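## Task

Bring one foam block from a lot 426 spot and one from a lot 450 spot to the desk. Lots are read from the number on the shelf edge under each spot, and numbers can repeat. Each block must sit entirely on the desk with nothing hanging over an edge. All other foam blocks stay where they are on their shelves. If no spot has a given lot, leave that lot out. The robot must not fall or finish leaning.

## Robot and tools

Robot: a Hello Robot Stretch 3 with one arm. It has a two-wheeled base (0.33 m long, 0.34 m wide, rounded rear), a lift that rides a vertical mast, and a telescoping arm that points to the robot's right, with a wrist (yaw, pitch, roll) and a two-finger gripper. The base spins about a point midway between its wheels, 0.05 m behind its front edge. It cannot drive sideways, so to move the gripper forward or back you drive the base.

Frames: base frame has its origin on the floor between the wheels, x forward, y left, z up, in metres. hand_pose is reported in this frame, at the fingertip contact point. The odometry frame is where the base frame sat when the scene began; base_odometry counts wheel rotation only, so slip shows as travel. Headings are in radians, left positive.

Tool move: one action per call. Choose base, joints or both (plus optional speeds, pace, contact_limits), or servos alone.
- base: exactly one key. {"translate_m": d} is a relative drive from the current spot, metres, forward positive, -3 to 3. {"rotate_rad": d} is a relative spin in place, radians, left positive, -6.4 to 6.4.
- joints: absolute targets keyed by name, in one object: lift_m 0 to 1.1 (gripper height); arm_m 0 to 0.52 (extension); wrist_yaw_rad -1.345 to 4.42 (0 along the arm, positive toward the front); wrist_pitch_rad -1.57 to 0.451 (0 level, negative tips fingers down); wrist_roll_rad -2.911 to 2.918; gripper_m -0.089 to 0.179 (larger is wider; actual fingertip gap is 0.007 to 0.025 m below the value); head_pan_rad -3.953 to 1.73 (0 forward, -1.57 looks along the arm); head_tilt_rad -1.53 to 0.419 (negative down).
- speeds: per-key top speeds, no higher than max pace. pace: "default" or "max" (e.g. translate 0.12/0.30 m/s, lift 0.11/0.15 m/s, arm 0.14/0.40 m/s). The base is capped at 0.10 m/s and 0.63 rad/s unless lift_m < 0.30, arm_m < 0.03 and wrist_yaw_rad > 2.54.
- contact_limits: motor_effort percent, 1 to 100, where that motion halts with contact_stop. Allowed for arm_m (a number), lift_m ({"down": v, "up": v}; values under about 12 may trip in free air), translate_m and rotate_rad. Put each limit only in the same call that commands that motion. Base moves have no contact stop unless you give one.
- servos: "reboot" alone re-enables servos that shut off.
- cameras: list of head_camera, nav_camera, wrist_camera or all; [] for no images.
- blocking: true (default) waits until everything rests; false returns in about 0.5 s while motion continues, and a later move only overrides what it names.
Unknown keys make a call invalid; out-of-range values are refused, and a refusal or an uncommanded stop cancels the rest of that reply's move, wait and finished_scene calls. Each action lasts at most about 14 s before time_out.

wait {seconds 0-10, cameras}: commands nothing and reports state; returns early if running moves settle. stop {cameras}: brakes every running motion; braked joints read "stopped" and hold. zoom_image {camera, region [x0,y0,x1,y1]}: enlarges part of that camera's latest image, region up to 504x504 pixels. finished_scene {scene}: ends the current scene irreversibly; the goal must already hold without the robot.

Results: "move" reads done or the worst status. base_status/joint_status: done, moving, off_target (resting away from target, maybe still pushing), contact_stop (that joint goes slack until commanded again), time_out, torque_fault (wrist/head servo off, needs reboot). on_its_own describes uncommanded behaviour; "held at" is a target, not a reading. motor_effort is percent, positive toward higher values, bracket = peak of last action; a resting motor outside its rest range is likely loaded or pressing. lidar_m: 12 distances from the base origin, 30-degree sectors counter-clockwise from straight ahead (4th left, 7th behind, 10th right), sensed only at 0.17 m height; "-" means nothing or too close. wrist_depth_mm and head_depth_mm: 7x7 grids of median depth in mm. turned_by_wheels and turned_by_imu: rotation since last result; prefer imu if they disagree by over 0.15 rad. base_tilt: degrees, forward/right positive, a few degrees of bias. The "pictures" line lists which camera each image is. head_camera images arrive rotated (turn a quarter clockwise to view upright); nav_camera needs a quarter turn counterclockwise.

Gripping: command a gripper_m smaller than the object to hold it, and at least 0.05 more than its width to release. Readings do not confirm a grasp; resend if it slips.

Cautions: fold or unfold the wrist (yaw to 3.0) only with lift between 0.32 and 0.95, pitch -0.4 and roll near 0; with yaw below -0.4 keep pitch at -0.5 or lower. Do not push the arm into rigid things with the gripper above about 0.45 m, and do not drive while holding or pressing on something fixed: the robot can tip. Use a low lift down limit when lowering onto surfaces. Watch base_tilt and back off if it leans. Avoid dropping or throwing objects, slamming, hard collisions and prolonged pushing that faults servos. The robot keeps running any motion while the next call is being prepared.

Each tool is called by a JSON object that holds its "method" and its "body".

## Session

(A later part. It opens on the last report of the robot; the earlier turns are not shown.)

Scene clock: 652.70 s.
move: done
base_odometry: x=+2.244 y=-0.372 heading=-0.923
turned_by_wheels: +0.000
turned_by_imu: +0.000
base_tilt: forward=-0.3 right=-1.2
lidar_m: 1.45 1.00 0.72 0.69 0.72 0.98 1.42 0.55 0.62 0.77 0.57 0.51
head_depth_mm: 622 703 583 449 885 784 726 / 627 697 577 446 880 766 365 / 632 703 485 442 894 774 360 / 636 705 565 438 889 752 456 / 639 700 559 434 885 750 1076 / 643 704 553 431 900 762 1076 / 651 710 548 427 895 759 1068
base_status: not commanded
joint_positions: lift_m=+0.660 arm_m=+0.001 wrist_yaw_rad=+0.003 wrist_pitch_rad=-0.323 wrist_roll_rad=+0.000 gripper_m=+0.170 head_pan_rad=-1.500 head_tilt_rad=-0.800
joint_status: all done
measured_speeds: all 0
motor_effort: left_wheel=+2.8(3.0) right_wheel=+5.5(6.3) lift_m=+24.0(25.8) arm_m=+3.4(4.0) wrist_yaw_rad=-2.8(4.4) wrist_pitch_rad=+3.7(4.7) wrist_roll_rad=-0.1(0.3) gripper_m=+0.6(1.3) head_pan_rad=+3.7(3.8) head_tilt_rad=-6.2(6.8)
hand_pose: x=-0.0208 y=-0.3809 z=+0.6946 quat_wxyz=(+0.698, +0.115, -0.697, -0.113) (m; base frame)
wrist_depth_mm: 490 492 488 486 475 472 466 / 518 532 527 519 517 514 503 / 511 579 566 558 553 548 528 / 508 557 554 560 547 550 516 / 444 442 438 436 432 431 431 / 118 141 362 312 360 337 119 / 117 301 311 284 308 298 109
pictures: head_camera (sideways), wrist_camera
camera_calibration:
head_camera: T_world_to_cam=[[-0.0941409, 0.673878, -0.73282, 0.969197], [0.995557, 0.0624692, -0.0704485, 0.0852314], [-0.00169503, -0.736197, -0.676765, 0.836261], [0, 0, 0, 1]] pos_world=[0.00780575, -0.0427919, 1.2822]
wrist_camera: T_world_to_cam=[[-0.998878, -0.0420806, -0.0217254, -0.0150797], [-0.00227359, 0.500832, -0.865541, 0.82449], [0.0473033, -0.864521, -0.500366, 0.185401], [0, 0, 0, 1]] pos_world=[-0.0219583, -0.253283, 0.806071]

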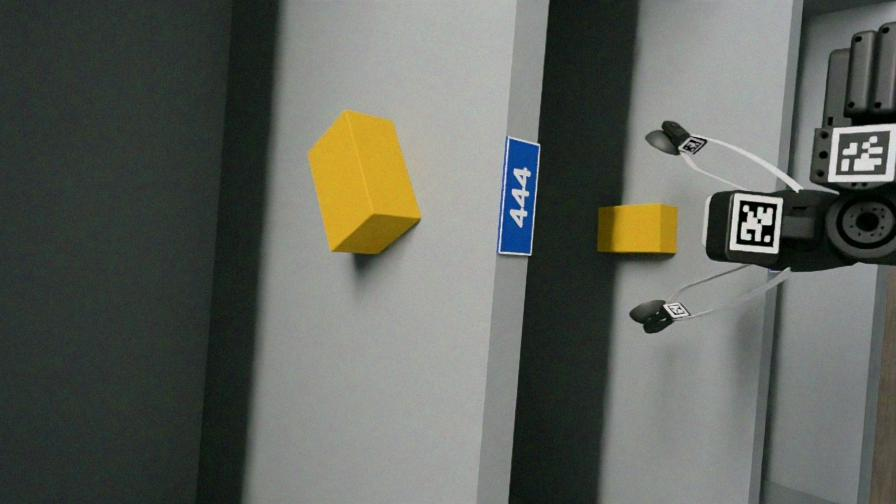

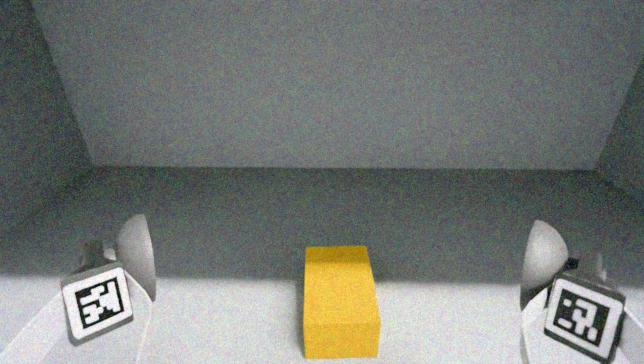

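{"method": "move", "body": {"joints": {"arm_m": 0.086, "lift_m": 0.6}, "cameras": []}}

{"method": "move", "body": {"joints": {"lift_m": 0.53}, "speeds": {"lift_m": 0.06}, "contact_limits": {"lift_m": {"down": 15}}, "cameras": ["wrist_camera"]}}

{"method": "move", "body": {"joints": {"gripper_m": 0.06}, "cameras": []}}

{"method": "move", "body": {"joints": {"gripper_m": 0.035}, "cameras": ["wrist_camera"]}}

Scene clock: 680.50 s.
move: done
base_odometry: x=+2.244 y=-0.372 heading=-0.923
turned_by_wheels: +0.000
turned_by_imu: +0.000
base_tilt: forward=-0.3 right=-1.3
lidar_m: 1.46 0.99 0.72 0.70 0.72 0.98 1.42 0.55 0.62 0.77 0.56 0.51
head_depth_mm: 623 701 582 448 883 784 1049 / 628 698 575 445 881 780 413 / 631 702 484 441 894 568 463 / 636 707 564 438 888 567 1034 / 640 703 559 435 885 766 1080 / 644 706 553 431 901 764 1079 / 649 711 548 427 894 760 1069
base_status: not commanded
joint_positions: lift_m=+0.600 arm_m=+0.086 wrist_yaw_rad=+0.003 wrist_pitch_rad=-0.322 wrist_roll_rad=+0.000 gripper_m=+0.170 head_pan_rad=-1.500 head_tilt_rad=-0.800
joint_status: all done
measured_speeds: all 0
motor_effort: left_wheel=+2.6(3.0) right_wheel=+5.5(6.6) lift_m=+27.7(28.1) arm_m=+12.3(14.4) wrist_yaw_rad=-2.8(3.6) wrist_pitch_rad=+3.4(3.7) wrist_roll_rad=-0.2(0.3) gripper_m=+0.5(0.9) head_pan_rad=+3.6(3.9) head_tilt_rad=-6.1(7.0)
hand_pose: x=-0.0208 y=-0.4665 z=+0.6349 quat_wxyz=(+0.698, +0.114, -0.697, -0.113) (m; base frame)
wrist_depth_mm: 414 408 409 401 398 394 390 / 446 440 435 431 425 424 419 / 483 481 473 467 464 457 455 / 437 436 434 430 425 422 422 / 345 340 340 340 335 337 332 / 118 141 282 222 280 269 120 / 117 236 242 189 233 232 109
pictures: none
No camera images: "cameras" was empty.

Scene clock: 682.27 s.
move: done
base_odometry: x=+2.244 y=-0.372 heading=-0.923
turned_by_wheels: +0.000
turned_by_imu: +0.000
base_tilt: forward=-0.3 right=-1.2
lidar_m: 1.46 1.00 0.72 0.70 0.72 0.98 1.42 0.55 0.62 0.77 0.57 0.51
head_depth_mm: 624 701 583 448 883 784 1048 / 627 697 576 445 880 781 503 / 631 703 485 441 893 762 500 / 635 707 564 438 888 670 553 / 640 701 558 434 886 764 1079 / 644 706 552 430 901 763 1076 / 648 709 547 427 894 759 1073
base_status: not commanded
joint_positions: lift_m=+0.530 arm_m=+0.086 wrist_yaw_rad=+0.003 wrist_pitch_rad=-0.321 wrist_roll_rad=+0.000 gripper_m=+0.170 head_pan_rad=-1.500 head_tilt_rad=-0.800
joint_status: all done
measured_speeds: all 0
motor_effort: left_wheel=+2.7(3.0) right_wheel=+5.4(6.3) lift_m=+26.2(27.0) arm_m=+8.2(12.3) wrist_yaw_rad=-2.4(4.5) wrist_pitch_rad=+3.6(3.6) wrist_roll_rad=-0.1(0.3) gripper_m=+0.5(0.9) head_pan_rad=+3.2(4.1) head_tilt_rad=-6.4(7.1)
contact_limits: lift_m down 15 (down: maximum 72; up: maximum 65)
hand_pose: x=-0.0208 y=-0.4665 z=+0.5649 quat_wxyz=(+0.698, +0.114, -0.697, -0.112) (m; base frame)
wrist_depth_mm: 417 409 406 403 401 398 391 / 445 442 435 434 429 424 421 / 398 395 391 387 385 381 377 / 293 292 289 195 283 281 281 / 230 229 227 155 208 216 223 / 118 128 189 132 134 181 119 / 117 157 161 143 150 155 109
pictures: wrist_camera
camera_calibration:
wrist_camera: T_world_to_cam=[[-0.998885, -0.0419531, -0.0216703, -0.0215064], [-0.00219093, 0.499613, -0.866246, 0.754941], [0.0471685, -0.865232, -0.499148, 0.0455163], [0, 0, 0, 1]] pos_world=[-0.0219754, -0.338698, 0.676218]

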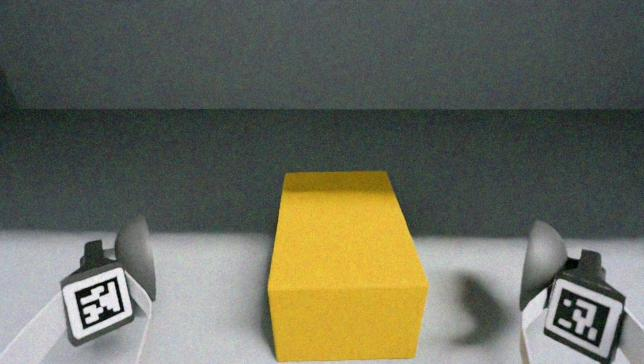

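Scene clock: 683.90 s.
move: done
base_odometry: x=+2.244 y=-0.372 heading=-0.923
turned_by_wheels: +0.000
turned_by_imu: +0.000
base_tilt: forward=-0.2 right=-1.2
lidar_m: 1.45 1.00 0.72 0.69 0.72 0.98 1.42 0.55 0.62 0.77 0.57 0.51
head_depth_mm: 623 702 583 449 885 785 1053 / 627 698 577 445 881 779 502 / 631 705 483 441 893 762 499 / 635 708 563 437 890 721 552 / 640 702 558 434 887 767 1081 / 644 705 551 431 899 761 1076 / 648 711 547 427 894 760 1071
base_status: not commanded
joint_positions: lift_m=+0.530 arm_m=+0.086 wrist_yaw_rad=+0.003 wrist_pitch_rad=-0.321 wrist_roll_rad=+0.000 gripper_m=+0.060 head_pan_rad=-1.500 head_tilt_rad=-0.800
joint_status: all done
measured_speeds: all 0
motor_effort: left_wheel=+2.5(3.2) right_wheel=+5.3(6.3) lift_m=+29.3(30.0) arm_m=+5.8(8.7) wrist_yaw_rad=-2.0(4.9) wrist_pitch_rad=+3.6(3.6) wrist_roll_rad=+0.0(0.3) gripper_m=-3.2(80.9) head_pan_rad=+3.3(3.8) head_tilt_rad=-6.2(6.6)
contact_limits: lift_m down 15 (down: maximum 72; up: maximum 65)
hand_pose: x=-0.0209 y=-0.4665 z=+0.5649 quat_wxyz=(+0.698, +0.114, -0.697, -0.112) (m; base frame)
wrist_depth_mm: 415 410 406 402 402 393 390 / 444 442 436 433 424 423 421 / 399 394 391 390 388 383 379 / 293 291 288 195 283 282 280 / 231 229 157 155 153 225 223 / 190 190 131 133 130 180 185 / 162 113 152 145 151 151 159
pictures: none
No camera images: "cameras" was empty.

Scene clock: 684.67 s.
move: done
base_odometry: x=+2.244 y=-0.372 heading=-0.923
turned_by_wheels: +0.000
turned_by_imu: +0.000
base_tilt: forward=-0.3 right=-1.2
lidar_m: 1.46 0.99 0.72 0.70 0.72 0.98 1.42 0.54 0.62 0.77 0.56 0.51
head_depth_mm: 623 703 582 448 883 782 1053 / 628 697 576 445 881 781 503 / 632 703 484 442 895 763 499 / 636 708 564 438 887 722 552 / 640 701 557 434 887 765 1079 / 643 705 553 430 901 763 1074 / 649 712 546 428 894 760 1072
base_status: not commanded
joint_positions: lift_m=+0.530 arm_m=+0.086 wrist_yaw_rad=+0.003 wrist_pitch_rad=-0.321 wrist_roll_rad=+0.000 gripper_m=+0.036 head_pan_rad=-1.500 head_tilt_rad=-0.800
joint_status: all done
measured_speeds: all 0
motor_effort: left_wheel=+2.9(2.9) right_wheel=+4.7(6.5) lift_m=+28.2(29.4) arm_m=+3.8(5.4) wrist_yaw_rad=-2.5(4.1) wrist_pitch_rad=+3.4(3.6) wrist_roll_rad=+0.0(0.2) gripper_m=-11.2(81.4) head_pan_rad=+3.2(3.6) head_tilt_rad=-5.8(6.5)
contact_limits: lift_m down 15 (down: maximum 72; up: maximum 65)
hand_pose: x=-0.0209 y=-0.4665 z=+0.5649 quat_wxyz=(+0.698, +0.114, -0.697, -0.112) (m; base frame)
wrist_depth_mm: 417 410 403 402 399 395 391 / 447 445 439 431 428 418 420 / 401 397 390 388 385 380 380 / 294 290 288 194 284 284 279 / 230 230 157 155 154 224 223 / 191 190 128 132 128 186 185 / 162 111 156 145 149 151 159
pictures: wrist_camera
camera_calibration:
wrist_camera: T_world_to_cam=[[-0.998893, -0.0417578, -0.0216705, -0.0214613], [-0.00209312, 0.499613, -0.866246, 0.754948], [0.0469994, -0.865241, -0.499148, 0.0455137], [0, 0, 0, 1]] pos_world=[-0.0219964, -0.338698, 0.676224]

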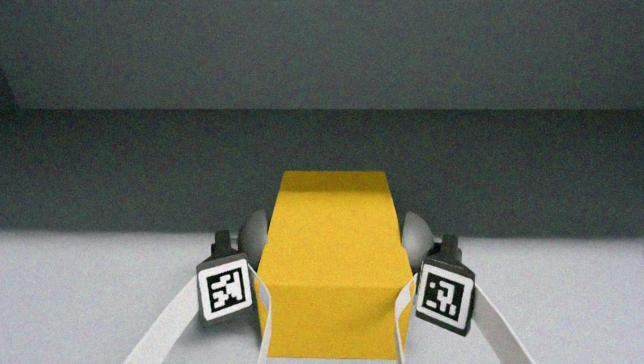

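{"method": "move", "body": {"joints": {"gripper_m": 0.032}, "cameras": []}}

{"method": "move", "body": {"joints": {"lift_m": 0.62}, "speeds": {"lift_m": 0.09}, "cameras": ["wrist_camera"]}}

{"method": "move", "body": {"joints": {"arm_m": 0.0}, "cameras": []}}

{"method": "move", "body": {"joints": {"wrist_yaw_rad": 1.57, "head_pan_rad": 0.0, "head_tilt_rad": -0.6}, "cameras": ["wrist_camera"]}}

Scene clock: 739.20 s.
move: done
base_odometry: x=+2.244 y=-0.372 heading=-0.923
turned_by_wheels: +0.000
turned_by_imu: +0.000
base_tilt: forward=-0.3 right=-1.3
lidar_m: 1.46 1.00 0.73 0.70 0.72 0.98 1.42 0.55 0.62 0.77 0.57 0.51
head_depth_mm: 623 700 582 449 884 785 1055 / 628 698 576 445 881 781 502 / 632 703 484 441 893 762 499 / 635 707 564 438 889 722 551 / 640 702 559 434 883 767 1078 / 644 705 552 430 899 762 1077 / 648 710 546 427 894 760 1070
base_status: not commanded
joint_positions: lift_m=+0.530 arm_m=+0.086 wrist_yaw_rad=+0.003 wrist_pitch_rad=-0.321 wrist_roll_rad=+0.000 gripper_m=+0.033 head_pan_rad=-1.500 head_tilt_rad=-0.800
joint_status: all done
measured_speeds: all 0
motor_effort: left_wheel=+2.7(3.1) right_wheel=+5.9(6.0) lift_m=+27.5(28.6) arm_m=-3.2(3.2) wrist_yaw_rad=-2.9(3.5) wrist_pitch_rad=+3.6(3.6) wrist_roll_rad=-0.1(0.3) gripper_m=-12.2(33.7) head_pan_rad=+2.6(3.4) head_tilt_rad=-5.2(6.0)
contact_limits: lift_m down 15 (down: maximum 72; up: maximum 65)
hand_pose: x=-0.0209 y=-0.4665 z=+0.5649 quat_wxyz=(+0.698, +0.114, -0.697, -0.112) (m; base frame)
wrist_depth_mm: 414 411 406 401 401 392 389 / 445 441 440 433 431 426 418 / 398 397 392 387 385 379 377 / 293 291 290 194 283 283 282 / 231 229 157 155 154 225 224 / 190 190 128 133 129 186 185 / 162 111 157 144 145 150 159
pictures: none
No camera images: "cameras" was empty.

Scene clock: 740.93 s.
move: done
base_odometry: x=+2.244 y=-0.372 heading=-0.923
turned_by_wheels: +0.000
turned_by_imu: +0.000
base_tilt: forward=-0.2 right=-1.3
lidar_m: 1.46 1.00 0.72 0.70 0.72 0.98 1.42 0.55 0.62 0.77 0.57 0.51
head_depth_mm: 624 700 584 449 882 784 1036 / 627 698 576 445 879 779 409 / 632 703 484 441 851 460 450 / 635 708 563 438 752 547 1039 / 641 703 559 434 887 767 1078 / 645 705 552 431 900 763 1075 / 650 710 547 427 896 758 1071
base_status: not commanded
joint_positions: lift_m=+0.620 arm_m=+0.086 wrist_yaw_rad=+0.003 wrist_pitch_rad=-0.321 wrist_roll_rad=+0.000 gripper_m=+0.033 head_pan_rad=-1.500 head_tilt_rad=-0.800
joint_status: all done
measured_speeds: all 0
motor_effort: left_wheel=+2.7(3.3) right_wheel=+5.6(6.2) lift_m=+29.6(32.5) arm_m=-6.6(6.7) wrist_yaw_rad=-3.1(4.0) wrist_pitch_rad=+3.5(3.6) wrist_roll_rad=-0.1(0.3) gripper_m=-12.4(12.4) head_pan_rad=+2.7(3.3) head_tilt_rad=-4.6(6.1)
hand_pose: x=-0.0209 y=-0.4665 z=+0.6549 quat_wxyz=(+0.698, +0.114, -0.697, -0.112) (m; base frame)
wrist_depth_mm: 416 411 409 403 398 393 391 / 448 442 436 436 428 424 422 / 484 481 472 469 459 457 452 / 480 481 475 196 464 465 461 / 380 378 155 155 154 369 367 / 312 321 128 132 128 305 305 / 267 102 249 144 146 246 261
pictures: wrist_camera
camera_calibration:
wrist_camera: T_world_to_cam=[[-0.998893, -0.0417577, -0.0216705, -0.0195109], [-0.00209305, 0.499613, -0.866246, 0.83291], [0.0469993, -0.865241, -0.499148, 0.0904367], [0, 0, 0, 1]] pos_world=[-0.0219964, -0.338698, 0.766223]

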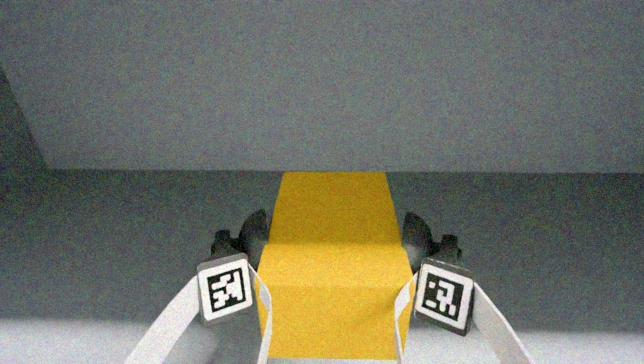

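Scene clock: 742.77 s.
move: done
base_odometry: x=+2.244 y=-0.372 heading=-0.923
turned_by_wheels: +0.000
turned_by_imu: +0.000
base_tilt: forward=-0.4 right=-1.2
lidar_m: 1.46 1.00 0.72 0.70 0.72 0.98 1.42 0.55 0.63 0.77 0.57 0.51
head_depth_mm: 623 701 582 449 883 783 1051 / 627 699 576 445 881 781 716 / 631 704 484 441 894 744 482 / 636 706 565 437 890 665 484 / 640 702 558 434 882 769 1078 / 645 704 552 431 898 763 1076 / 650 711 546 427 896 761 1070
base_status: not commanded
joint_positions: lift_m=+0.620 arm_m=+0.001 wrist_yaw_rad=+0.003 wrist_pitch_rad=-0.321 wrist_roll_rad=+0.000 gripper_m=+0.033 head_pan_rad=-1.500 head_tilt_rad=-0.800
joint_status: all done
measured_speeds: all 0
motor_effort: left_wheel=+2.4(3.1) right_wheel=+5.4(6.1) lift_m=+27.2(29.7) arm_m=-11.9(13.3) wrist_yaw_rad=-3.4(4.3) wrist_pitch_rad=+3.5(3.6) wrist_roll_rad=+0.2(0.3) gripper_m=-12.2(12.5) head_pan_rad=+3.0(3.3) head_tilt_rad=-3.8(5.8)
hand_pose: x=-0.0209 y=-0.3811 z=+0.6549 quat_wxyz=(+0.698, +0.114, -0.697, -0.112) (m; base frame)
wrist_depth_mm: 492 493 486 484 482 476 469 / 514 532 524 513 514 509 502 / 534 571 568 558 549 546 541 / 481 474 475 195 469 466 460 / 378 379 155 155 154 367 367 / 314 322 128 133 129 306 307 / 267 101 249 144 146 248 261
pictures: none
No camera images: "cameras" was empty.

Scene clock: 744.97 s.
move: done
base_odometry: x=+2.244 y=-0.372 heading=-0.923
turned_by_wheels: +0.000
turned_by_imu: +0.000
base_tilt: forward=-0.3 right=-1.2
lidar_m: 1.46 1.00 0.72 0.69 0.72 0.98 1.42 0.55 0.62 0.77 0.57 0.51
head_depth_mm: 1206 1322 1477 1658 1830 1521 1265 / 1204 1319 1475 1658 1832 1517 1256 / 1200 1325 1475 1663 1828 1508 1250 / 1201 1322 1474 1657 1807 1505 1242 / 1205 1320 1466 1666 1803 1486 1241 / 1203 1321 1465 1657 1790 1471 1233 / 1197 1323 1471 1660 1780 1467 1227
base_status: not commanded
joint_positions: lift_m=+0.620 arm_m=+0.001 wrist_yaw_rad=+1.567 wrist_pitch_rad=-0.321 wrist_roll_rad=+0.000 gripper_m=+0.033 head_pan_rad=+0.008 head_tilt_rad=-0.600
joint_status: all done
measured_speeds: translate_m=+0.000 rotate_rad=+0.000 lift_m=+0.000 arm_m=+0.000 wrist_yaw_rad=+0.000 wrist_pitch_rad=+0.000 wrist_roll_rad=+0.000 head_pan_rad=-0.024 head_tilt_rad=+0.000
motor_effort: left_wheel=+2.6(3.2) right_wheel=+4.9(6.2) lift_m=+23.6(27.1) arm_m=-9.2(12.5) wrist_yaw_rad=+1.9(5.9) wrist_pitch_rad=+3.5(3.6) wrist_roll_rad=+0.3(0.3) gripper_m=-12.1(12.5) head_pan_rad=-2.9(5.7) head_tilt_rad=+3.8(6.0)
hand_pose: x=+0.2142 y=-0.1465 z=+0.6549 quat_wxyz=(+0.575, +0.573, -0.414, +0.413) (m; base frame)
wrist_depth_mm: - - - - - - 277 / - - - - - - 298 / - - - - - 349 321 / - - - 197 - 360 347 / - - 155 155 154 378 366 / 990 - 128 132 129 324 304 / 896 111 843 144 142 282 264
pictures: wrist_camera
camera_calibration:
wrist_camera: T_world_to_cam=[[0.0353643, -0.99914, -0.021669, -0.133153], [-0.499616, 0.00110304, -0.866246, 0.707043], [0.865525, 0.0414603, -0.499147, 0.313806], [0, 0, 0, 1]] pos_world=[0.0863522, -0.146828, 0.766223]

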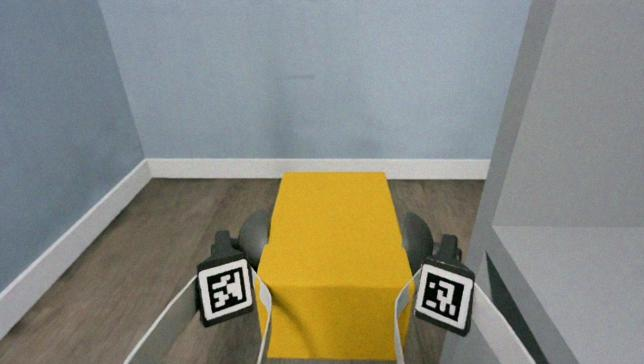

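{"method": "move", "body": {"base": {"translate_m": 0.89}, "pace": "max", "cameras": []}}

{"method": "move", "body": {"base": {"rotate_rad": -1.6}, "pace": "max", "cameras": ["nav_camera"]}}

Scene clock: 760.10 s.
move: done
base_odometry: x=+2.781 y=-1.082 heading=-0.923
turned_by_wheels: +0.000
turned_by_imu: +0.000
base_tilt: forward=-0.3 right=-1.3
lidar_m: 0.57 0.59 0.73 0.70 0.73 0.99 1.37 0.55 0.64 2.30 0.81 0.59
head_depth_mm: 444 488 543 612 701 818 983 / 443 488 541 610 701 819 982 / 442 487 541 609 698 814 981 / 442 485 540 608 697 813 975 / 441 485 539 606 695 811 974 / 441 485 537 607 693 810 971 / 440 484 538 606 691 808 968
base_status: done
joint_positions: lift_m=+0.620 arm_m=+0.001 wrist_yaw_rad=+1.567 wrist_pitch_rad=-0.321 wrist_roll_rad=+0.000 gripper_m=+0.033 head_pan_rad=+0.000 head_tilt_rad=-0.600
joint_status: not commanded
measured_speeds: all 0
motor_effort: left_wheel=+7.0(11.7) right_wheel=+0.6(12.1) lift_m=+29.4(30.2) arm_m=+7.1(7.1) wrist_yaw_rad=+1.7(3.6) wrist_pitch_rad=+3.4(3.6) wrist_roll_rad=+0.1(0.4) gripper_m=-12.1(12.7) head_pan_rad=-2.6(3.9) head_tilt_rad=+1.7(4.2)
hand_pose: x=+0.2142 y=-0.1465 z=+0.6549 quat_wxyz=(+0.575, +0.573, -0.414, +0.413) (m; base frame)
wrist_depth_mm: 459 457 454 453 445 442 437 / 493 493 493 482 479 472 468 / 534 531 529 517 515 510 511 / 582 578 568 196 548 555 550 / 640 640 155 155 154 606 601 / 716 689 128 133 128 659 666 / 794 111 786 144 142 723 734
pictures: none
No camera images: "cameras" was empty.

Scene clock: 763.57 s.
move: done
base_odometry: x=+2.781 y=-1.082 heading=-2.522
turned_by_wheels: -1.600
turned_by_imu: -1.574
base_tilt: forward=-0.4 right=-1.2
lidar_m: 2.41 0.83 0.59 0.57 0.59 0.73 0.70 0.73 0.98 1.37 0.55 0.63
head_depth_mm: 2633 2870 3206 2633 1923 1191 1121 / 2620 2839 3141 2584 1916 1516 1264 / 2597 2845 3179 2556 1893 1513 1256 / 2589 2871 3146 2528 1884 1497 1245 / 2599 2828 3125 2491 1861 1483 1241 / 2558 2764 3039 2473 1850 1474 1233 / 1842 1874 1894 1915 1781 1475 1231
base_status: done
joint_positions: lift_m=+0.620 arm_m=+0.001 wrist_yaw_rad=+1.567 wrist_pitch_rad=-0.321 wrist_roll_rad=+0.000 gripper_m=+0.033 head_pan_rad=+0.000 head_tilt_rad=-0.600
joint_status: not commanded
measured_speeds: all 0
motor_effort: left_wheel=+7.4(12.4) right_wheel=-10.0(13.1) lift_m=+28.8(29.6) arm_m=+2.6(7.9) wrist_yaw_rad=+2.4(3.3) wrist_pitch_rad=+3.4(3.6) wrist_roll_rad=-0.2(0.3) gripper_m=-12.3(12.6) head_pan_rad=-2.9(3.5) head_tilt_rad=+1.3(2.4)
hand_pose: x=+0.2142 y=-0.1465 z=+0.6549 quat_wxyz=(+0.575, +0.573, -0.414, +0.413) (m; base frame)
wrist_depth_mm: 908 - - - - 621 403 / 964 - - - - 617 403 / 959 - - - - 613 402 / 960 - - 196 - 614 401 / 941 - 155 155 154 619 404 / 919 - 128 132 128 574 404 / 861 111 828 144 143 502 405
pictures: nav_camera (sideways)
camera_calibration:
nav_camera: T_world_to_cam=[[0.542411, 0.0170332, 0.83994, -1.05312], [0.017732, -0.999804, 0.00882427, 0.0385823], [0.839926, 0.0101074, -0.542607, 0.65426], [0, 0, 0, 1]] pos_world=[0.0210094, 0.0498999, 1.23922]

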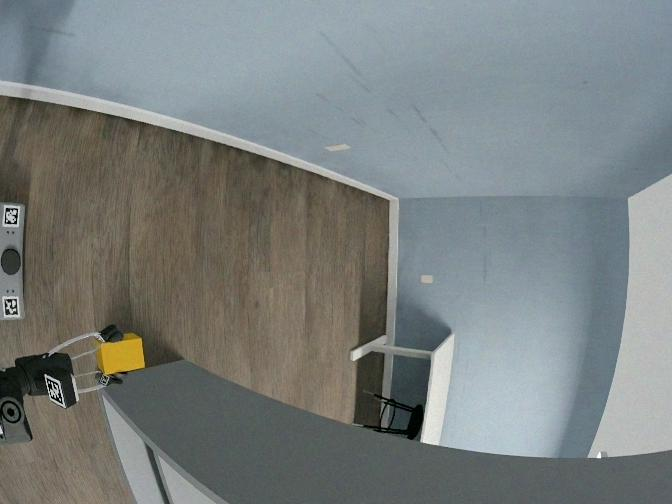

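{"method": "move", "body": {"base": {"translate_m": 1.1}, "pace": "max", "cameras": []}}

{"method": "move", "body": {"base": {"translate_m": 0.71}, "pace": "max", "cameras": []}}

{"method": "move", "body": {"base": {"rotate_rad": 1.6}, "joints": {"head_pan_rad": -1.9, "head_tilt_rad": -0.5}, "pace": "max", "cameras": ["head_camera", "nav_camera"]}}

Scene clock: 785.20 s.
move: done
base_odometry: x=+1.885 y=-1.720 heading=-2.522
turned_by_wheels: +0.000
turned_by_imu: +0.000
base_tilt: forward=-0.3 right=-1.2
lidar_m: 1.97 0.86 0.62 0.59 0.61 0.82 1.80 0.63 0.54 1.20 2.29 1.71
head_depth_mm: 1660 1821 1982 2204 1882 1525 1266 / 1654 1820 2032 2255 1898 1515 1261 / 1653 1820 2023 2232 1896 1509 1251 / 1644 1815 2007 2201 1878 1489 1244 / 1641 1806 2017 2222 1866 1489 1242 / 1633 1794 2007 2201 1853 1474 1233 / 1631 1766 1932 1997 1783 1473 1229
base_status: done
joint_positions: lift_m=+0.620 arm_m=+0.001 wrist_yaw_rad=+1.567 wrist_pitch_rad=-0.321 wrist_roll_rad=+0.000 gripper_m=+0.033 head_pan_rad=+0.000 head_tilt_rad=-0.600
joint_status: not commanded
measured_speeds: all 0
motor_effort: left_wheel=+3.3(11.8) right_wheel=+4.5(10.1) lift_m=+27.6(28.8) arm_m=-7.8(12.6) wrist_yaw_rad=+2.6(4.2) wrist_pitch_rad=+3.4(3.6) wrist_roll_rad=+0.1(0.3) gripper_m=-11.8(12.7) head_pan_rad=-2.8(3.7) head_tilt_rad=-1.8(1.9)
hand_pose: x=+0.2142 y=-0.1465 z=+0.6549 quat_wxyz=(+0.575, +0.573, -0.414, +0.413) (m; base frame)
wrist_depth_mm: 934 - - - - - - / 940 - - - - - - / 938 - - - - - - / 944 - - 196 - - - / 941 - 155 155 154 - - / 940 - 128 132 129 - - / 865 111 839 144 142 826 872
pictures: none
No camera images: "cameras" was empty.

Scene clock: 793.23 s.
move: done
base_odometry: x=+1.307 y=-2.133 heading=-2.522
turned_by_wheels: +0.000
turned_by_imu: +0.000
base_tilt: forward=-0.3 right=-1.2
lidar_m: 1.26 0.89 0.64 0.61 0.63 0.85 2.21 1.12 1.44 3.70 1.60 1.11
head_depth_mm: 1042 1149 1278 1448 1647 1525 1264 / 1041 1146 1277 1430 1653 1514 1257 / 1037 1140 1268 1435 1633 1501 1247 / 1035 1136 1265 1425 1630 1492 1243 / 1037 1133 1261 1421 1633 1487 1241 / 1031 1130 1255 1420 1618 1486 1237 / 1024 1126 1254 1416 1607 1473 1228
base_status: done
joint_positions: lift_m=+0.620 arm_m=+0.001 wrist_yaw_rad=+1.567 wrist_pitch_rad=-0.321 wrist_roll_rad=+0.000 gripper_m=+0.033 head_pan_rad=+0.000 head_tilt_rad=-0.600
joint_status: not commanded
measured_speeds: all 0
motor_effort: left_wheel=+4.6(10.1) right_wheel=+2.9(10.4) lift_m=+26.7(27.6) arm_m=-4.1(8.4) wrist_yaw_rad=+1.3(3.3) wrist_pitch_rad=+3.5(3.7) wrist_roll_rad=+0.0(0.4) gripper_m=-11.7(12.8) head_pan_rad=-2.6(3.6) head_tilt_rad=-2.2(3.3)
hand_pose: x=+0.2142 y=-0.1465 z=+0.6549 quat_wxyz=(+0.575, +0.573, -0.414, +0.413) (m; base frame)
wrist_depth_mm: 967 - - - - - - / 957 - - - - - - / 960 - - - - - - / 967 - - 196 - - - / 978 - 155 154 154 - - / 937 - 128 132 129 - - / 879 111 845 144 142 823 867
pictures: none
No camera images: "cameras" was empty.

Scene clock: 796.70 s.
move: done
base_odometry: x=+1.307 y=-2.133 heading=-0.923
turned_by_wheels: +1.600
turned_by_imu: +1.575
base_tilt: forward=-0.4 right=-1.2
lidar_m: 0.61 0.63 0.86 2.32 1.29 1.46 3.70 1.76 1.12 1.26 0.87 0.63
head_depth_mm: 1247 1365 1521 1404 1228 1570 1317 / 1196 1312 1443 1470 1810 1593 1341 / 1156 1260 1384 1513 1718 1646 1337 / 1114 1210 1319 1454 1623 1632 1321 / 1077 1166 1269 1395 1545 1620 1318 / 1039 1121 1220 1327 1475 1567 1313 / 1006 1082 1173 1275 1402 1519 1307
base_status: done
joint_positions: lift_m=+0.620 arm_m=+0.001 wrist_yaw_rad=+1.567 wrist_pitch_rad=-0.321 wrist_roll_rad=+0.000 gripper_m=+0.033 head_pan_rad=-1.901 head_tilt_rad=-0.500
joint_status: all done
measured_speeds: all 0
motor_effort: left_wheel=-8.7(12.7) right_wheel=+8.2(12.7) lift_m=+26.3(26.7) arm_m=-10.4(11.3) wrist_yaw_rad=+0.8(3.4) wrist_pitch_rad=+3.4(3.6) wrist_roll_rad=+0.1(0.3) gripper_m=-12.3(12.5) head_pan_rad=+3.1(4.9) head_tilt_rad=+3.9(6.6)
hand_pose: x=+0.2142 y=-0.1465 z=+0.6549 quat_wxyz=(+0.575, +0.573, -0.414, +0.413) (m; base frame)
wrist_depth_mm: 499 501 488 485 484 482 476 / 539 534 531 520 516 511 513 / 588 581 577 566 561 553 549 / 638 626 620 196 602 602 601 / 709 686 155 154 154 660 649 / 777 766 128 132 129 715 721 / 838 111 830 144 142 782 776
pictures: head_camera (sideways), nav_camera (sideways)
camera_calibration:
head_camera: T_world_to_cam=[[0.0964362, 0.423813, -0.900601, 1.18679], [0.934283, -0.35057, -0.0649316, 0.0784495], [-0.343243, -0.835154, -0.429769, 0.517], [0, 0, 0, 1]] pos_world=[-0.0102867, -0.0436989, 1.29611]
nav_camera: T_world_to_cam=[[-0.131791, -0.436762, 0.889871, -1.11412], [-0.951164, 0.308506, 0.010551, 0.0422434], [-0.279139, -0.845022, -0.456091, 0.548517], [0, 0, 0, 1]] pos_world=[0.0464615, -0.0361299, 1.24115]

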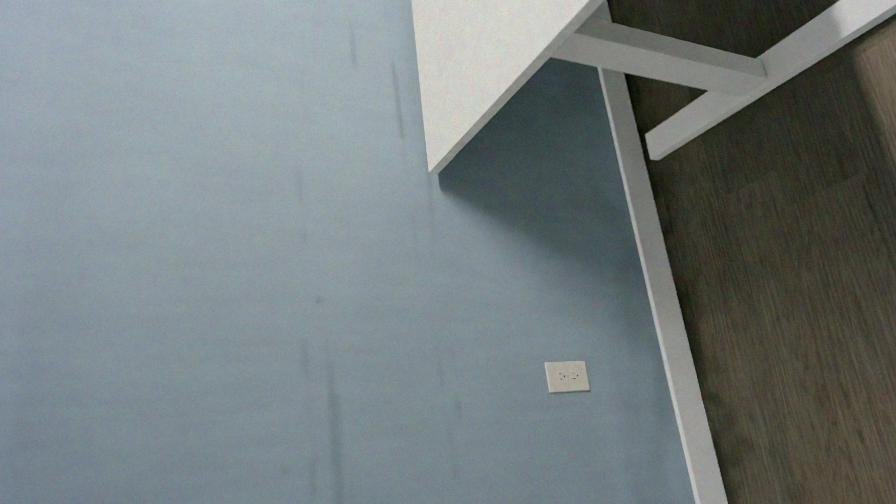

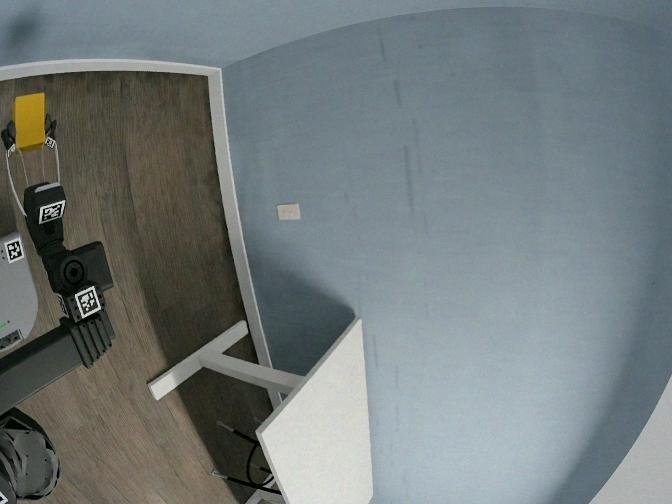

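{"method": "move", "body": {"base": {"translate_m": -0.95}, "joints": {"lift_m": 0.82, "wrist_yaw_rad": 0.0, "head_pan_rad": -1.6, "head_tilt_rad": -0.8}, "cameras": ["head_camera", "wrist_camera"]}}

Scene clock: 836.70 s.
move: done
base_odometry: x=+0.734 y=-1.375 heading=-0.923
turned_by_wheels: +0.000
turned_by_imu: -0.001
base_tilt: forward=-0.3 right=-1.3
lidar_m: 1.56 1.61 1.07 1.03 1.07 1.45 2.74 1.32 0.81 0.82 1.31 1.62
head_depth_mm: 1081 1228 1115 860 759 1429 - / 1077 1226 1102 853 753 - - / 1074 1220 1090 844 730 1356 - / 1069 1219 1080 839 368 349 287 / 1065 1212 1065 830 1296 1266 1134 / 1062 1209 1058 826 1390 1300 1128 / 1057 1202 1332 818 1414 1299 1127
base_status: done
joint_positions: lift_m=+0.820 arm_m=+0.001 wrist_yaw_rad=+0.003 wrist_pitch_rad=-0.321 wrist_roll_rad=+0.000 gripper_m=+0.033 head_pan_rad=-1.600 head_tilt_rad=-0.801
joint_status: all done
measured_speeds: all 0
motor_effort: left_wheel=-8.6(14.3) right_wheel=-2.0(11.5) lift_m=+29.0(33.3) arm_m=-10.8(12.8) wrist_yaw_rad=-3.0(6.0) wrist_pitch_rad=+3.4(3.6) wrist_roll_rad=+0.0(0.3) gripper_m=-12.0(12.6) head_pan_rad=-3.1(5.2) head_tilt_rad=-2.2(8.6)
hand_pose: x=-0.0209 y=-0.3811 z=+0.8549 quat_wxyz=(+0.698, +0.114, -0.697, -0.112) (m; base frame)
wrist_depth_mm: - 978 980 953 930 933 928 / - - - - 972 973 956 / - - 682 674 662 669 670 / - 507 505 196 492 495 489 / - 397 155 155 154 390 387 / 338 339 128 133 129 323 322 / - 111 - 144 142 304 604
pictures: head_camera (sideways), wrist_camera
camera_calibration:
head_camera: T_world_to_cam=[[-0.0264114, 0.680602, -0.732177, 0.967946], [0.996824, -0.0371125, -0.0704561, 0.0852335], [-0.0751254, -0.731713, -0.67746, 0.837613], [0, 0, 0, 1]] pos_world=[0.00352801, -0.0427299, 1.28216]
wrist_camera: T_world_to_cam=[[-0.998886, -0.0419136, -0.0216703, -0.0116324], [-0.00217123, 0.499613, -0.866246, 0.963478], [0.0471343, -0.865234, -0.499147, 0.264184], [0, 0, 0, 1]] pos_world=[-0.0219796, -0.253273, 0.966224]

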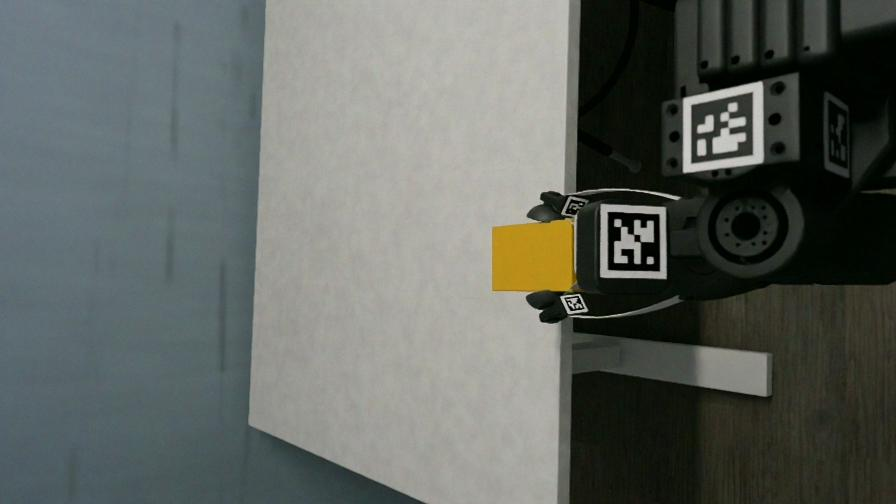

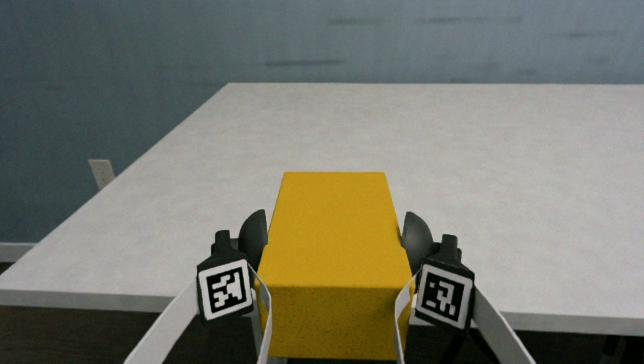

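{"method": "move", "body": {"joints": {"arm_m": 0.26}, "cameras": []}}

{"method": "move", "body": {"joints": {"lift_m": 0.73}, "contact_limits": {"lift_m": {"down": 15}}, "cameras": []}}

{"method": "move", "body": {"joints": {"lift_m": 0.712}, "speeds": {"lift_m": 0.03}, "contact_limits": {"lift_m": {"down": 13}}, "cameras": ["wrist_camera", "head_camera"]}}

Scene clock: 849.77 s.
move: done
base_odometry: x=+0.734 y=-1.375 heading=-0.923
turned_by_wheels: +0.000
turned_by_imu: +0.000
base_tilt: forward=-0.3 right=-1.2
lidar_m: 1.56 1.61 1.07 1.03 1.07 1.45 2.74 1.32 0.81 0.82 1.31 1.62
head_depth_mm: 1081 1226 1109 860 321 - - / 1081 1229 1104 386 328 1299 1159 / 1074 1224 1090 446 752 1330 1152 / 1070 1216 1077 473 1446 1318 1142 / 1064 1211 1068 828 1390 1314 1140 / 1063 1210 1059 823 1388 1297 1132 / 1055 1204 1331 818 1419 1296 1129
base_status: not commanded
joint_positions: lift_m=+0.820 arm_m=+0.260 wrist_yaw_rad=+0.003 wrist_pitch_rad=-0.321 wrist_roll_rad=+0.000 gripper_m=+0.033 head_pan_rad=-1.600 head_tilt_rad=-0.801
joint_status: all done
measured_speeds: all 0
motor_effort: left_wheel=-8.6(9.4) right_wheel=-2.1(2.8) lift_m=+28.1(29.3) arm_m=+12.4(14.7) wrist_yaw_rad=-2.8(4.6) wrist_pitch_rad=+3.5(3.6) wrist_roll_rad=+0.0(0.5) gripper_m=-12.1(12.6) head_pan_rad=-3.2(3.8) head_tilt_rad=-0.1(1.7)
hand_pose: x=-0.0209 y=-0.6405 z=+0.8549 quat_wxyz=(+0.698, +0.114, -0.697, -0.112) (m; base frame)
wrist_depth_mm: 729 729 714 713 706 695 684 / 787 782 776 759 748 747 729 / 854 829 675 674 659 657 647 / 929 502 503 195 489 486 484 / 416 394 155 155 154 389 387 / 330 337 128 132 129 321 320 / 279 101 262 144 146 259 273
pictures: none
No camera images: "cameras" was empty.

Scene clock: 851.43 s.
move: done
base_odometry: x=+0.734 y=-1.375 heading=-0.923
turned_by_wheels: +0.000
turned_by_imu: +0.000
base_tilt: forward=-0.2 right=-1.2
lidar_m: 1.56 1.61 1.07 1.03 1.07 1.46 2.74 1.32 0.81 0.82 1.31 1.62
head_depth_mm: 1080 1233 1114 859 760 1318 312 / 1078 1229 1104 852 424 348 318 / 1071 1221 1091 513 512 1326 1151 / 1070 1215 1081 594 1441 1319 1144 / 1063 1215 1071 826 1388 1310 1140 / 1062 1205 1055 824 1388 1301 1129 / 1058 1203 1332 817 1420 1298 1130
base_status: not commanded
joint_positions: lift_m=+0.730 arm_m=+0.260 wrist_yaw_rad=+0.003 wrist_pitch_rad=-0.321 wrist_roll_rad=+0.000 gripper_m=+0.033 head_pan_rad=-1.600 head_tilt_rad=-0.801
joint_status: all done
measured_speeds: all 0
motor_effort: left_wheel=-8.9(9.1) right_wheel=-1.2(2.8) lift_m=+23.1(27.8) arm_m=+11.5(13.0) wrist_yaw_rad=-2.9(4.1) wrist_pitch_rad=+3.4(3.6) wrist_roll_rad=+0.1(0.3) gripper_m=-12.2(12.5) head_pan_rad=-2.7(3.3) head_tilt_rad=+0.2(1.3)
contact_limits: lift_m down 15 (down: maximum 72; up: maximum 65)
hand_pose: x=-0.0209 y=-0.6405 z=+0.7649 quat_wxyz=(+0.698, +0.114, -0.697, -0.112) (m; base frame)
wrist_depth_mm: 739 721 713 708 708 698 689 / 786 771 656 651 649 637 627 / 832 427 424 419 416 414 406 / 316 314 312 195 309 306 305 / 250 249 157 155 155 244 242 / 206 207 128 133 128 202 202 / 176 111 165 144 146 163 173
pictures: none
No camera images: "cameras" was empty.

Scene clock: 852.47 s.
move: done
base_odometry: x=+0.734 y=-1.375 heading=-0.923
turned_by_wheels: +0.000
turned_by_imu: +0.000
base_tilt: forward=-0.3 right=-1.0
lidar_m: 1.55 1.61 1.07 1.03 1.07 1.45 2.74 1.32 0.81 0.82 1.31 1.62
head_depth_mm: 1082 1235 1116 860 758 1336 336 / 1073 1222 1100 852 463 367 324 / 1072 1222 1092 546 520 1300 1145 / 1068 1219 1082 606 576 1319 1144 / 1066 1213 1069 831 1397 1310 1135 / 1063 1208 1057 825 1389 1295 1133 / 1057 1207 1326 817 1424 1302 1130
base_status: not commanded
joint_positions: lift_m=+0.712 arm_m=+0.260 wrist_yaw_rad=+0.003 wrist_pitch_rad=-0.301 wrist_roll_rad=+0.000 gripper_m=+0.033 head_pan_rad=-1.600 head_tilt_rad=-0.801
joint_status: all done
measured_speeds: all 0
motor_effort: left_wheel=-8.5(9.3) right_wheel=-1.9(2.5) lift_m=+19.9(25.8) arm_m=+10.4(11.7) wrist_yaw_rad=-2.5(4.0) wrist_pitch_rad=-0.3(3.5) wrist_roll_rad=+0.1(0.3) gripper_m=-11.4(12.6) head_pan_rad=-2.5(3.2) head_tilt_rad=+1.3(1.7)
contact_limits: lift_m down 13 (down: maximum 72; up: maximum 65)
hand_pose: x=-0.0209 y=-0.6426 z=+0.7518 quat_wxyz=(+0.700, +0.107, -0.699, -0.105) (m; base frame)
wrist_depth_mm: 725 731 716 716 700 692 691 / 775 772 670 652 638 625 616 / 829 409 406 402 396 399 392 / 298 295 295 197 290 287 285 / 232 231 156 155 153 226 226 / 190 196 128 131 128 187 186 / 161 111 156 143 144 150 158
pictures: head_camera (sideways), wrist_camera
camera_calibration:
head_camera: T_world_to_cam=[[-0.0263532, 0.680604, -0.732178, 0.967945], [0.996821, -0.0371978, -0.0704561, 0.0852335], [-0.0751881, -0.731707, -0.67746, 0.837613], [0, 0, 0, 1]] pos_world=[0.00352436, -0.0427297, 1.28216]
wrist_camera: T_world_to_cam=[[-0.998894, -0.0421278, -0.020861, -0.0256215], [-0.00201425, 0.481706, -0.876331, 1.00087], [0.0469667, -0.87532, -0.481258, -0.0334928], [0, 0, 0, 1]] pos_world=[-0.0220041, -0.512519, 0.860436]

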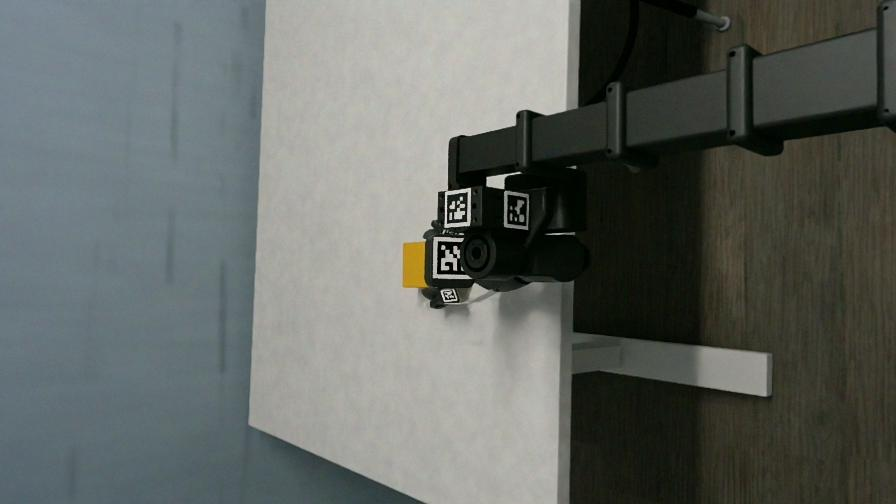

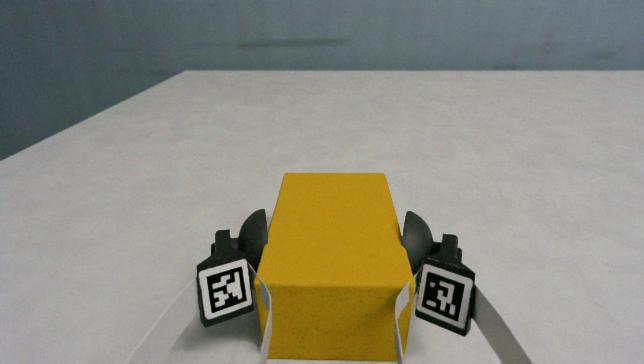

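{"method": "move", "body": {"joints": {"gripper_m": 0.16}, "cameras": []}}

{"method": "move", "body": {"joints": {"lift_m": 0.84, "head_pan_rad": -1.9}, "cameras": ["wrist_camera", "head_camera"]}}

Scene clock: 859.90 s.
move: done
base_odometry: x=+0.734 y=-1.375 heading=-0.923
turned_by_wheels: +0.000
turned_by_imu: +0.000
base_tilt: forward=-0.4 right=-1.2
lidar_m: 1.55 1.61 1.07 1.03 1.07 1.45 2.75 1.32 0.81 0.82 1.31 1.62
head_depth_mm: 1081 1228 1115 859 760 1335 336 / 1076 1224 1100 854 464 367 324 / 1074 1217 1091 846 520 1300 1150 / 1068 1221 1082 607 576 1319 1143 / 1065 1213 1072 828 1389 1308 1141 / 1064 1212 1056 828 1385 1301 1133 / 1057 1202 1332 819 1424 1302 1130
base_status: not commanded
joint_positions: lift_m=+0.712 arm_m=+0.260 wrist_yaw_rad=+0.003 wrist_pitch_rad=-0.313 wrist_roll_rad=+0.000 gripper_m=+0.160 head_pan_rad=-1.600 head_tilt_rad=-0.800
joint_status: all done
measured_speeds: all 0
motor_effort: left_wheel=-8.5(8.9) right_wheel=-2.0(2.7) lift_m=+29.0(30.0) arm_m=+7.3(9.3) wrist_yaw_rad=-2.5(4.7) wrist_pitch_rad=+1.9(2.1) wrist_roll_rad=+0.1(0.3) gripper_m=+0.3(84.0) head_pan_rad=-2.4(3.0) head_tilt_rad=+2.6(2.9)
contact_limits: lift_m down 13 (down: maximum 72; up: maximum 65)
hand_pose: x=-0.0209 y=-0.6414 z=+0.7490 quat_wxyz=(+0.699, +0.111, -0.698, -0.109) (m; base frame)
wrist_depth_mm: 734 729 712 710 702 693 684 / 796 751 612 595 593 579 575 / 418 388 384 382 379 372 371 / 286 284 284 188 277 277 274 / 225 222 223 149 211 210 218 / 185 128 178 131 134 170 138 / 116 148 156 145 147 150 108
pictures: none
No camera images: "cameras" was empty.

Scene clock: 861.90 s.
move: done
base_odometry: x=+0.734 y=-1.375 heading=-0.923
turned_by_wheels: +0.000
turned_by_imu: +0.000
base_tilt: forward=-0.3 right=-1.1
lidar_m: 1.56 1.61 1.07 1.03 1.07 1.45 2.74 1.32 0.81 0.82 1.31 1.62
head_depth_mm: 1272 1424 1116 886 1597 1402 - / 1224 1384 1103 851 1548 - - / 1180 1325 1091 849 299 - 1130 / 1140 1292 1079 331 727 1325 1142 / 1101 1250 459 439 1440 1316 1136 / 1063 1201 423 445 733 1307 1134 / 1030 1156 1044 772 709 1272 1124
base_status: not commanded
joint_positions: lift_m=+0.840 arm_m=+0.260 wrist_yaw_rad=+0.003 wrist_pitch_rad=-0.313 wrist_roll_rad=+0.000 gripper_m=+0.160 head_pan_rad=-1.905 head_tilt_rad=-0.800
joint_status: all done
measured_speeds: all 0
motor_effort: left_wheel=-8.5(8.7) right_wheel=-2.2(2.3) lift_m=+29.3(32.2) arm_m=+6.4(8.3) wrist_yaw_rad=-2.2(4.2) wrist_pitch_rad=+2.0(2.1) wrist_roll_rad=+0.0(0.3) gripper_m=+0.6(1.1) head_pan_rad=+3.1(3.9) head_tilt_rad=+1.9(3.0)
hand_pose: x=-0.0209 y=-0.6413 z=+0.8768 quat_wxyz=(+0.699, +0.112, -0.698, -0.110) (m; base frame)
wrist_depth_mm: 725 722 721 712 699 695 692 / 777 778 766 764 761 745 737 / 857 832 756 751 743 725 737 / 929 618 543 543 546 536 536 / - 417 434 431 427 411 424 / 386 128 356 357 355 136 329 / 116 287 304 258 302 291 109
pictures: head_camera (sideways), wrist_camera
camera_calibration:
head_camera: T_world_to_cam=[[0.179078, 0.656741, -0.732545, 0.967171], [0.93965, -0.334804, -0.0704518, 0.0855767], [-0.291528, -0.67572, -0.677063, 0.838416], [0, 0, 0, 1]] pos_world=[-0.00918951, -0.0399951, 1.28219]
wrist_camera: T_world_to_cam=[[-0.998896, -0.0418456, -0.0213663, -0.0223425], [-0.00203659, 0.492884, -0.870093, 1.11146], [0.0469407, -0.869088, -0.492424, 0.0415601], [0, 0, 0, 1]] pos_world=[-0.0220051, -0.512634, 0.987058]

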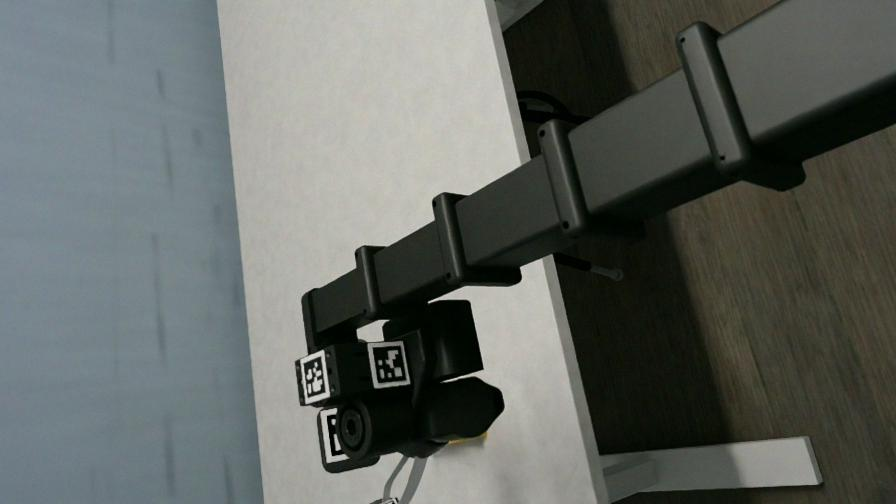

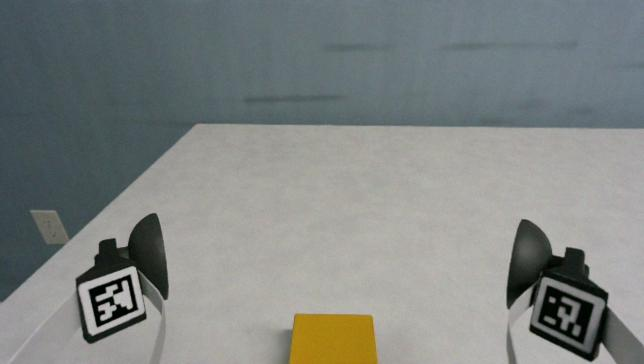

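{"method": "move", "body": {"joints": {"head_pan_rad": -2.35, "head_tilt_rad": -0.6}, "pace": "max", "cameras": ["head_camera"]}}

Scene clock: 871.77 s.
move: done
base_odometry: x=+0.734 y=-1.375 heading=-0.923
turned_by_wheels: +0.000
turned_by_imu: +0.000
base_tilt: forward=-0.3 right=-1.2
lidar_m: 1.56 1.61 1.07 1.03 1.07 1.45 2.74 1.32 0.81 0.82 1.31 1.62
head_depth_mm: 2171 2489 3076 2388 1937 1536 1267 / 1887 2143 2449 1215 1917 1521 1261 / 1683 1869 2029 1143 1720 1515 1291 / 1521 1684 1727 1128 938 1505 1345 / 1379 1508 1595 1121 835 1459 - / 1267 1368 1467 1108 823 720 - / 1165 1251 1360 1094 820 293 1209
base_status: not commanded
joint_positions: lift_m=+0.840 arm_m=+0.260 wrist_yaw_rad=+0.003 wrist_pitch_rad=-0.313 wrist_roll_rad=+0.000 gripper_m=+0.160 head_pan_rad=-2.357 head_tilt_rad=-0.593
joint_status: all done
measured_speeds: all 0
motor_effort: left_wheel=-8.7(8.7) right_wheel=-1.4(2.2) lift_m=+29.2(30.0) arm_m=+3.9(4.4) wrist_yaw_rad=-2.5(3.8) wrist_pitch_rad=+2.0(2.1) wrist_roll_rad=+0.3(0.3) gripper_m=+0.2(1.0) head_pan_rad=-2.1(4.9) head_tilt_rad=+1.7(4.5)
hand_pose: x=-0.0209 y=-0.6413 z=+0.8768 quat_wxyz=(+0.699, +0.112, -0.698, -0.110) (m; base frame)
wrist_depth_mm: 723 717 711 701 698 697 682 / 784 770 772 764 750 753 741 / 858 828 755 749 742 729 728 / 923 613 546 547 537 538 532 / 990 417 434 428 427 408 424 / 385 128 356 357 354 136 327 / 116 289 305 258 303 293 109
pictures: head_camera (sideways)
camera_calibration:
head_camera: T_world_to_cam=[[0.33121, 0.396152, -0.856366, 1.12766], [0.689047, -0.721585, -0.0673057, 0.0830281], [-0.644604, -0.567784, -0.511964, 0.625789], [0, 0, 0, 1]] pos_world=[-0.0273158, -0.0314997, 1.29166]

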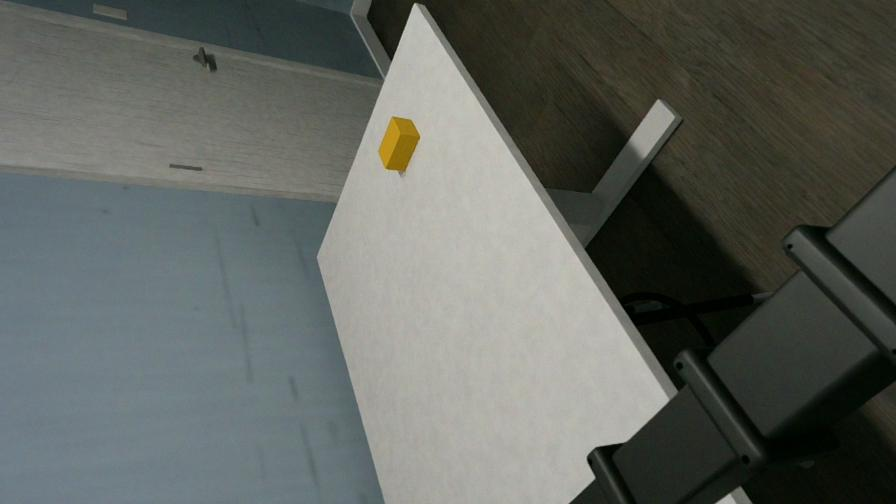

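{"method": "finished_scene", "body": {"scene": 3}}

The scene is finished: the task was done.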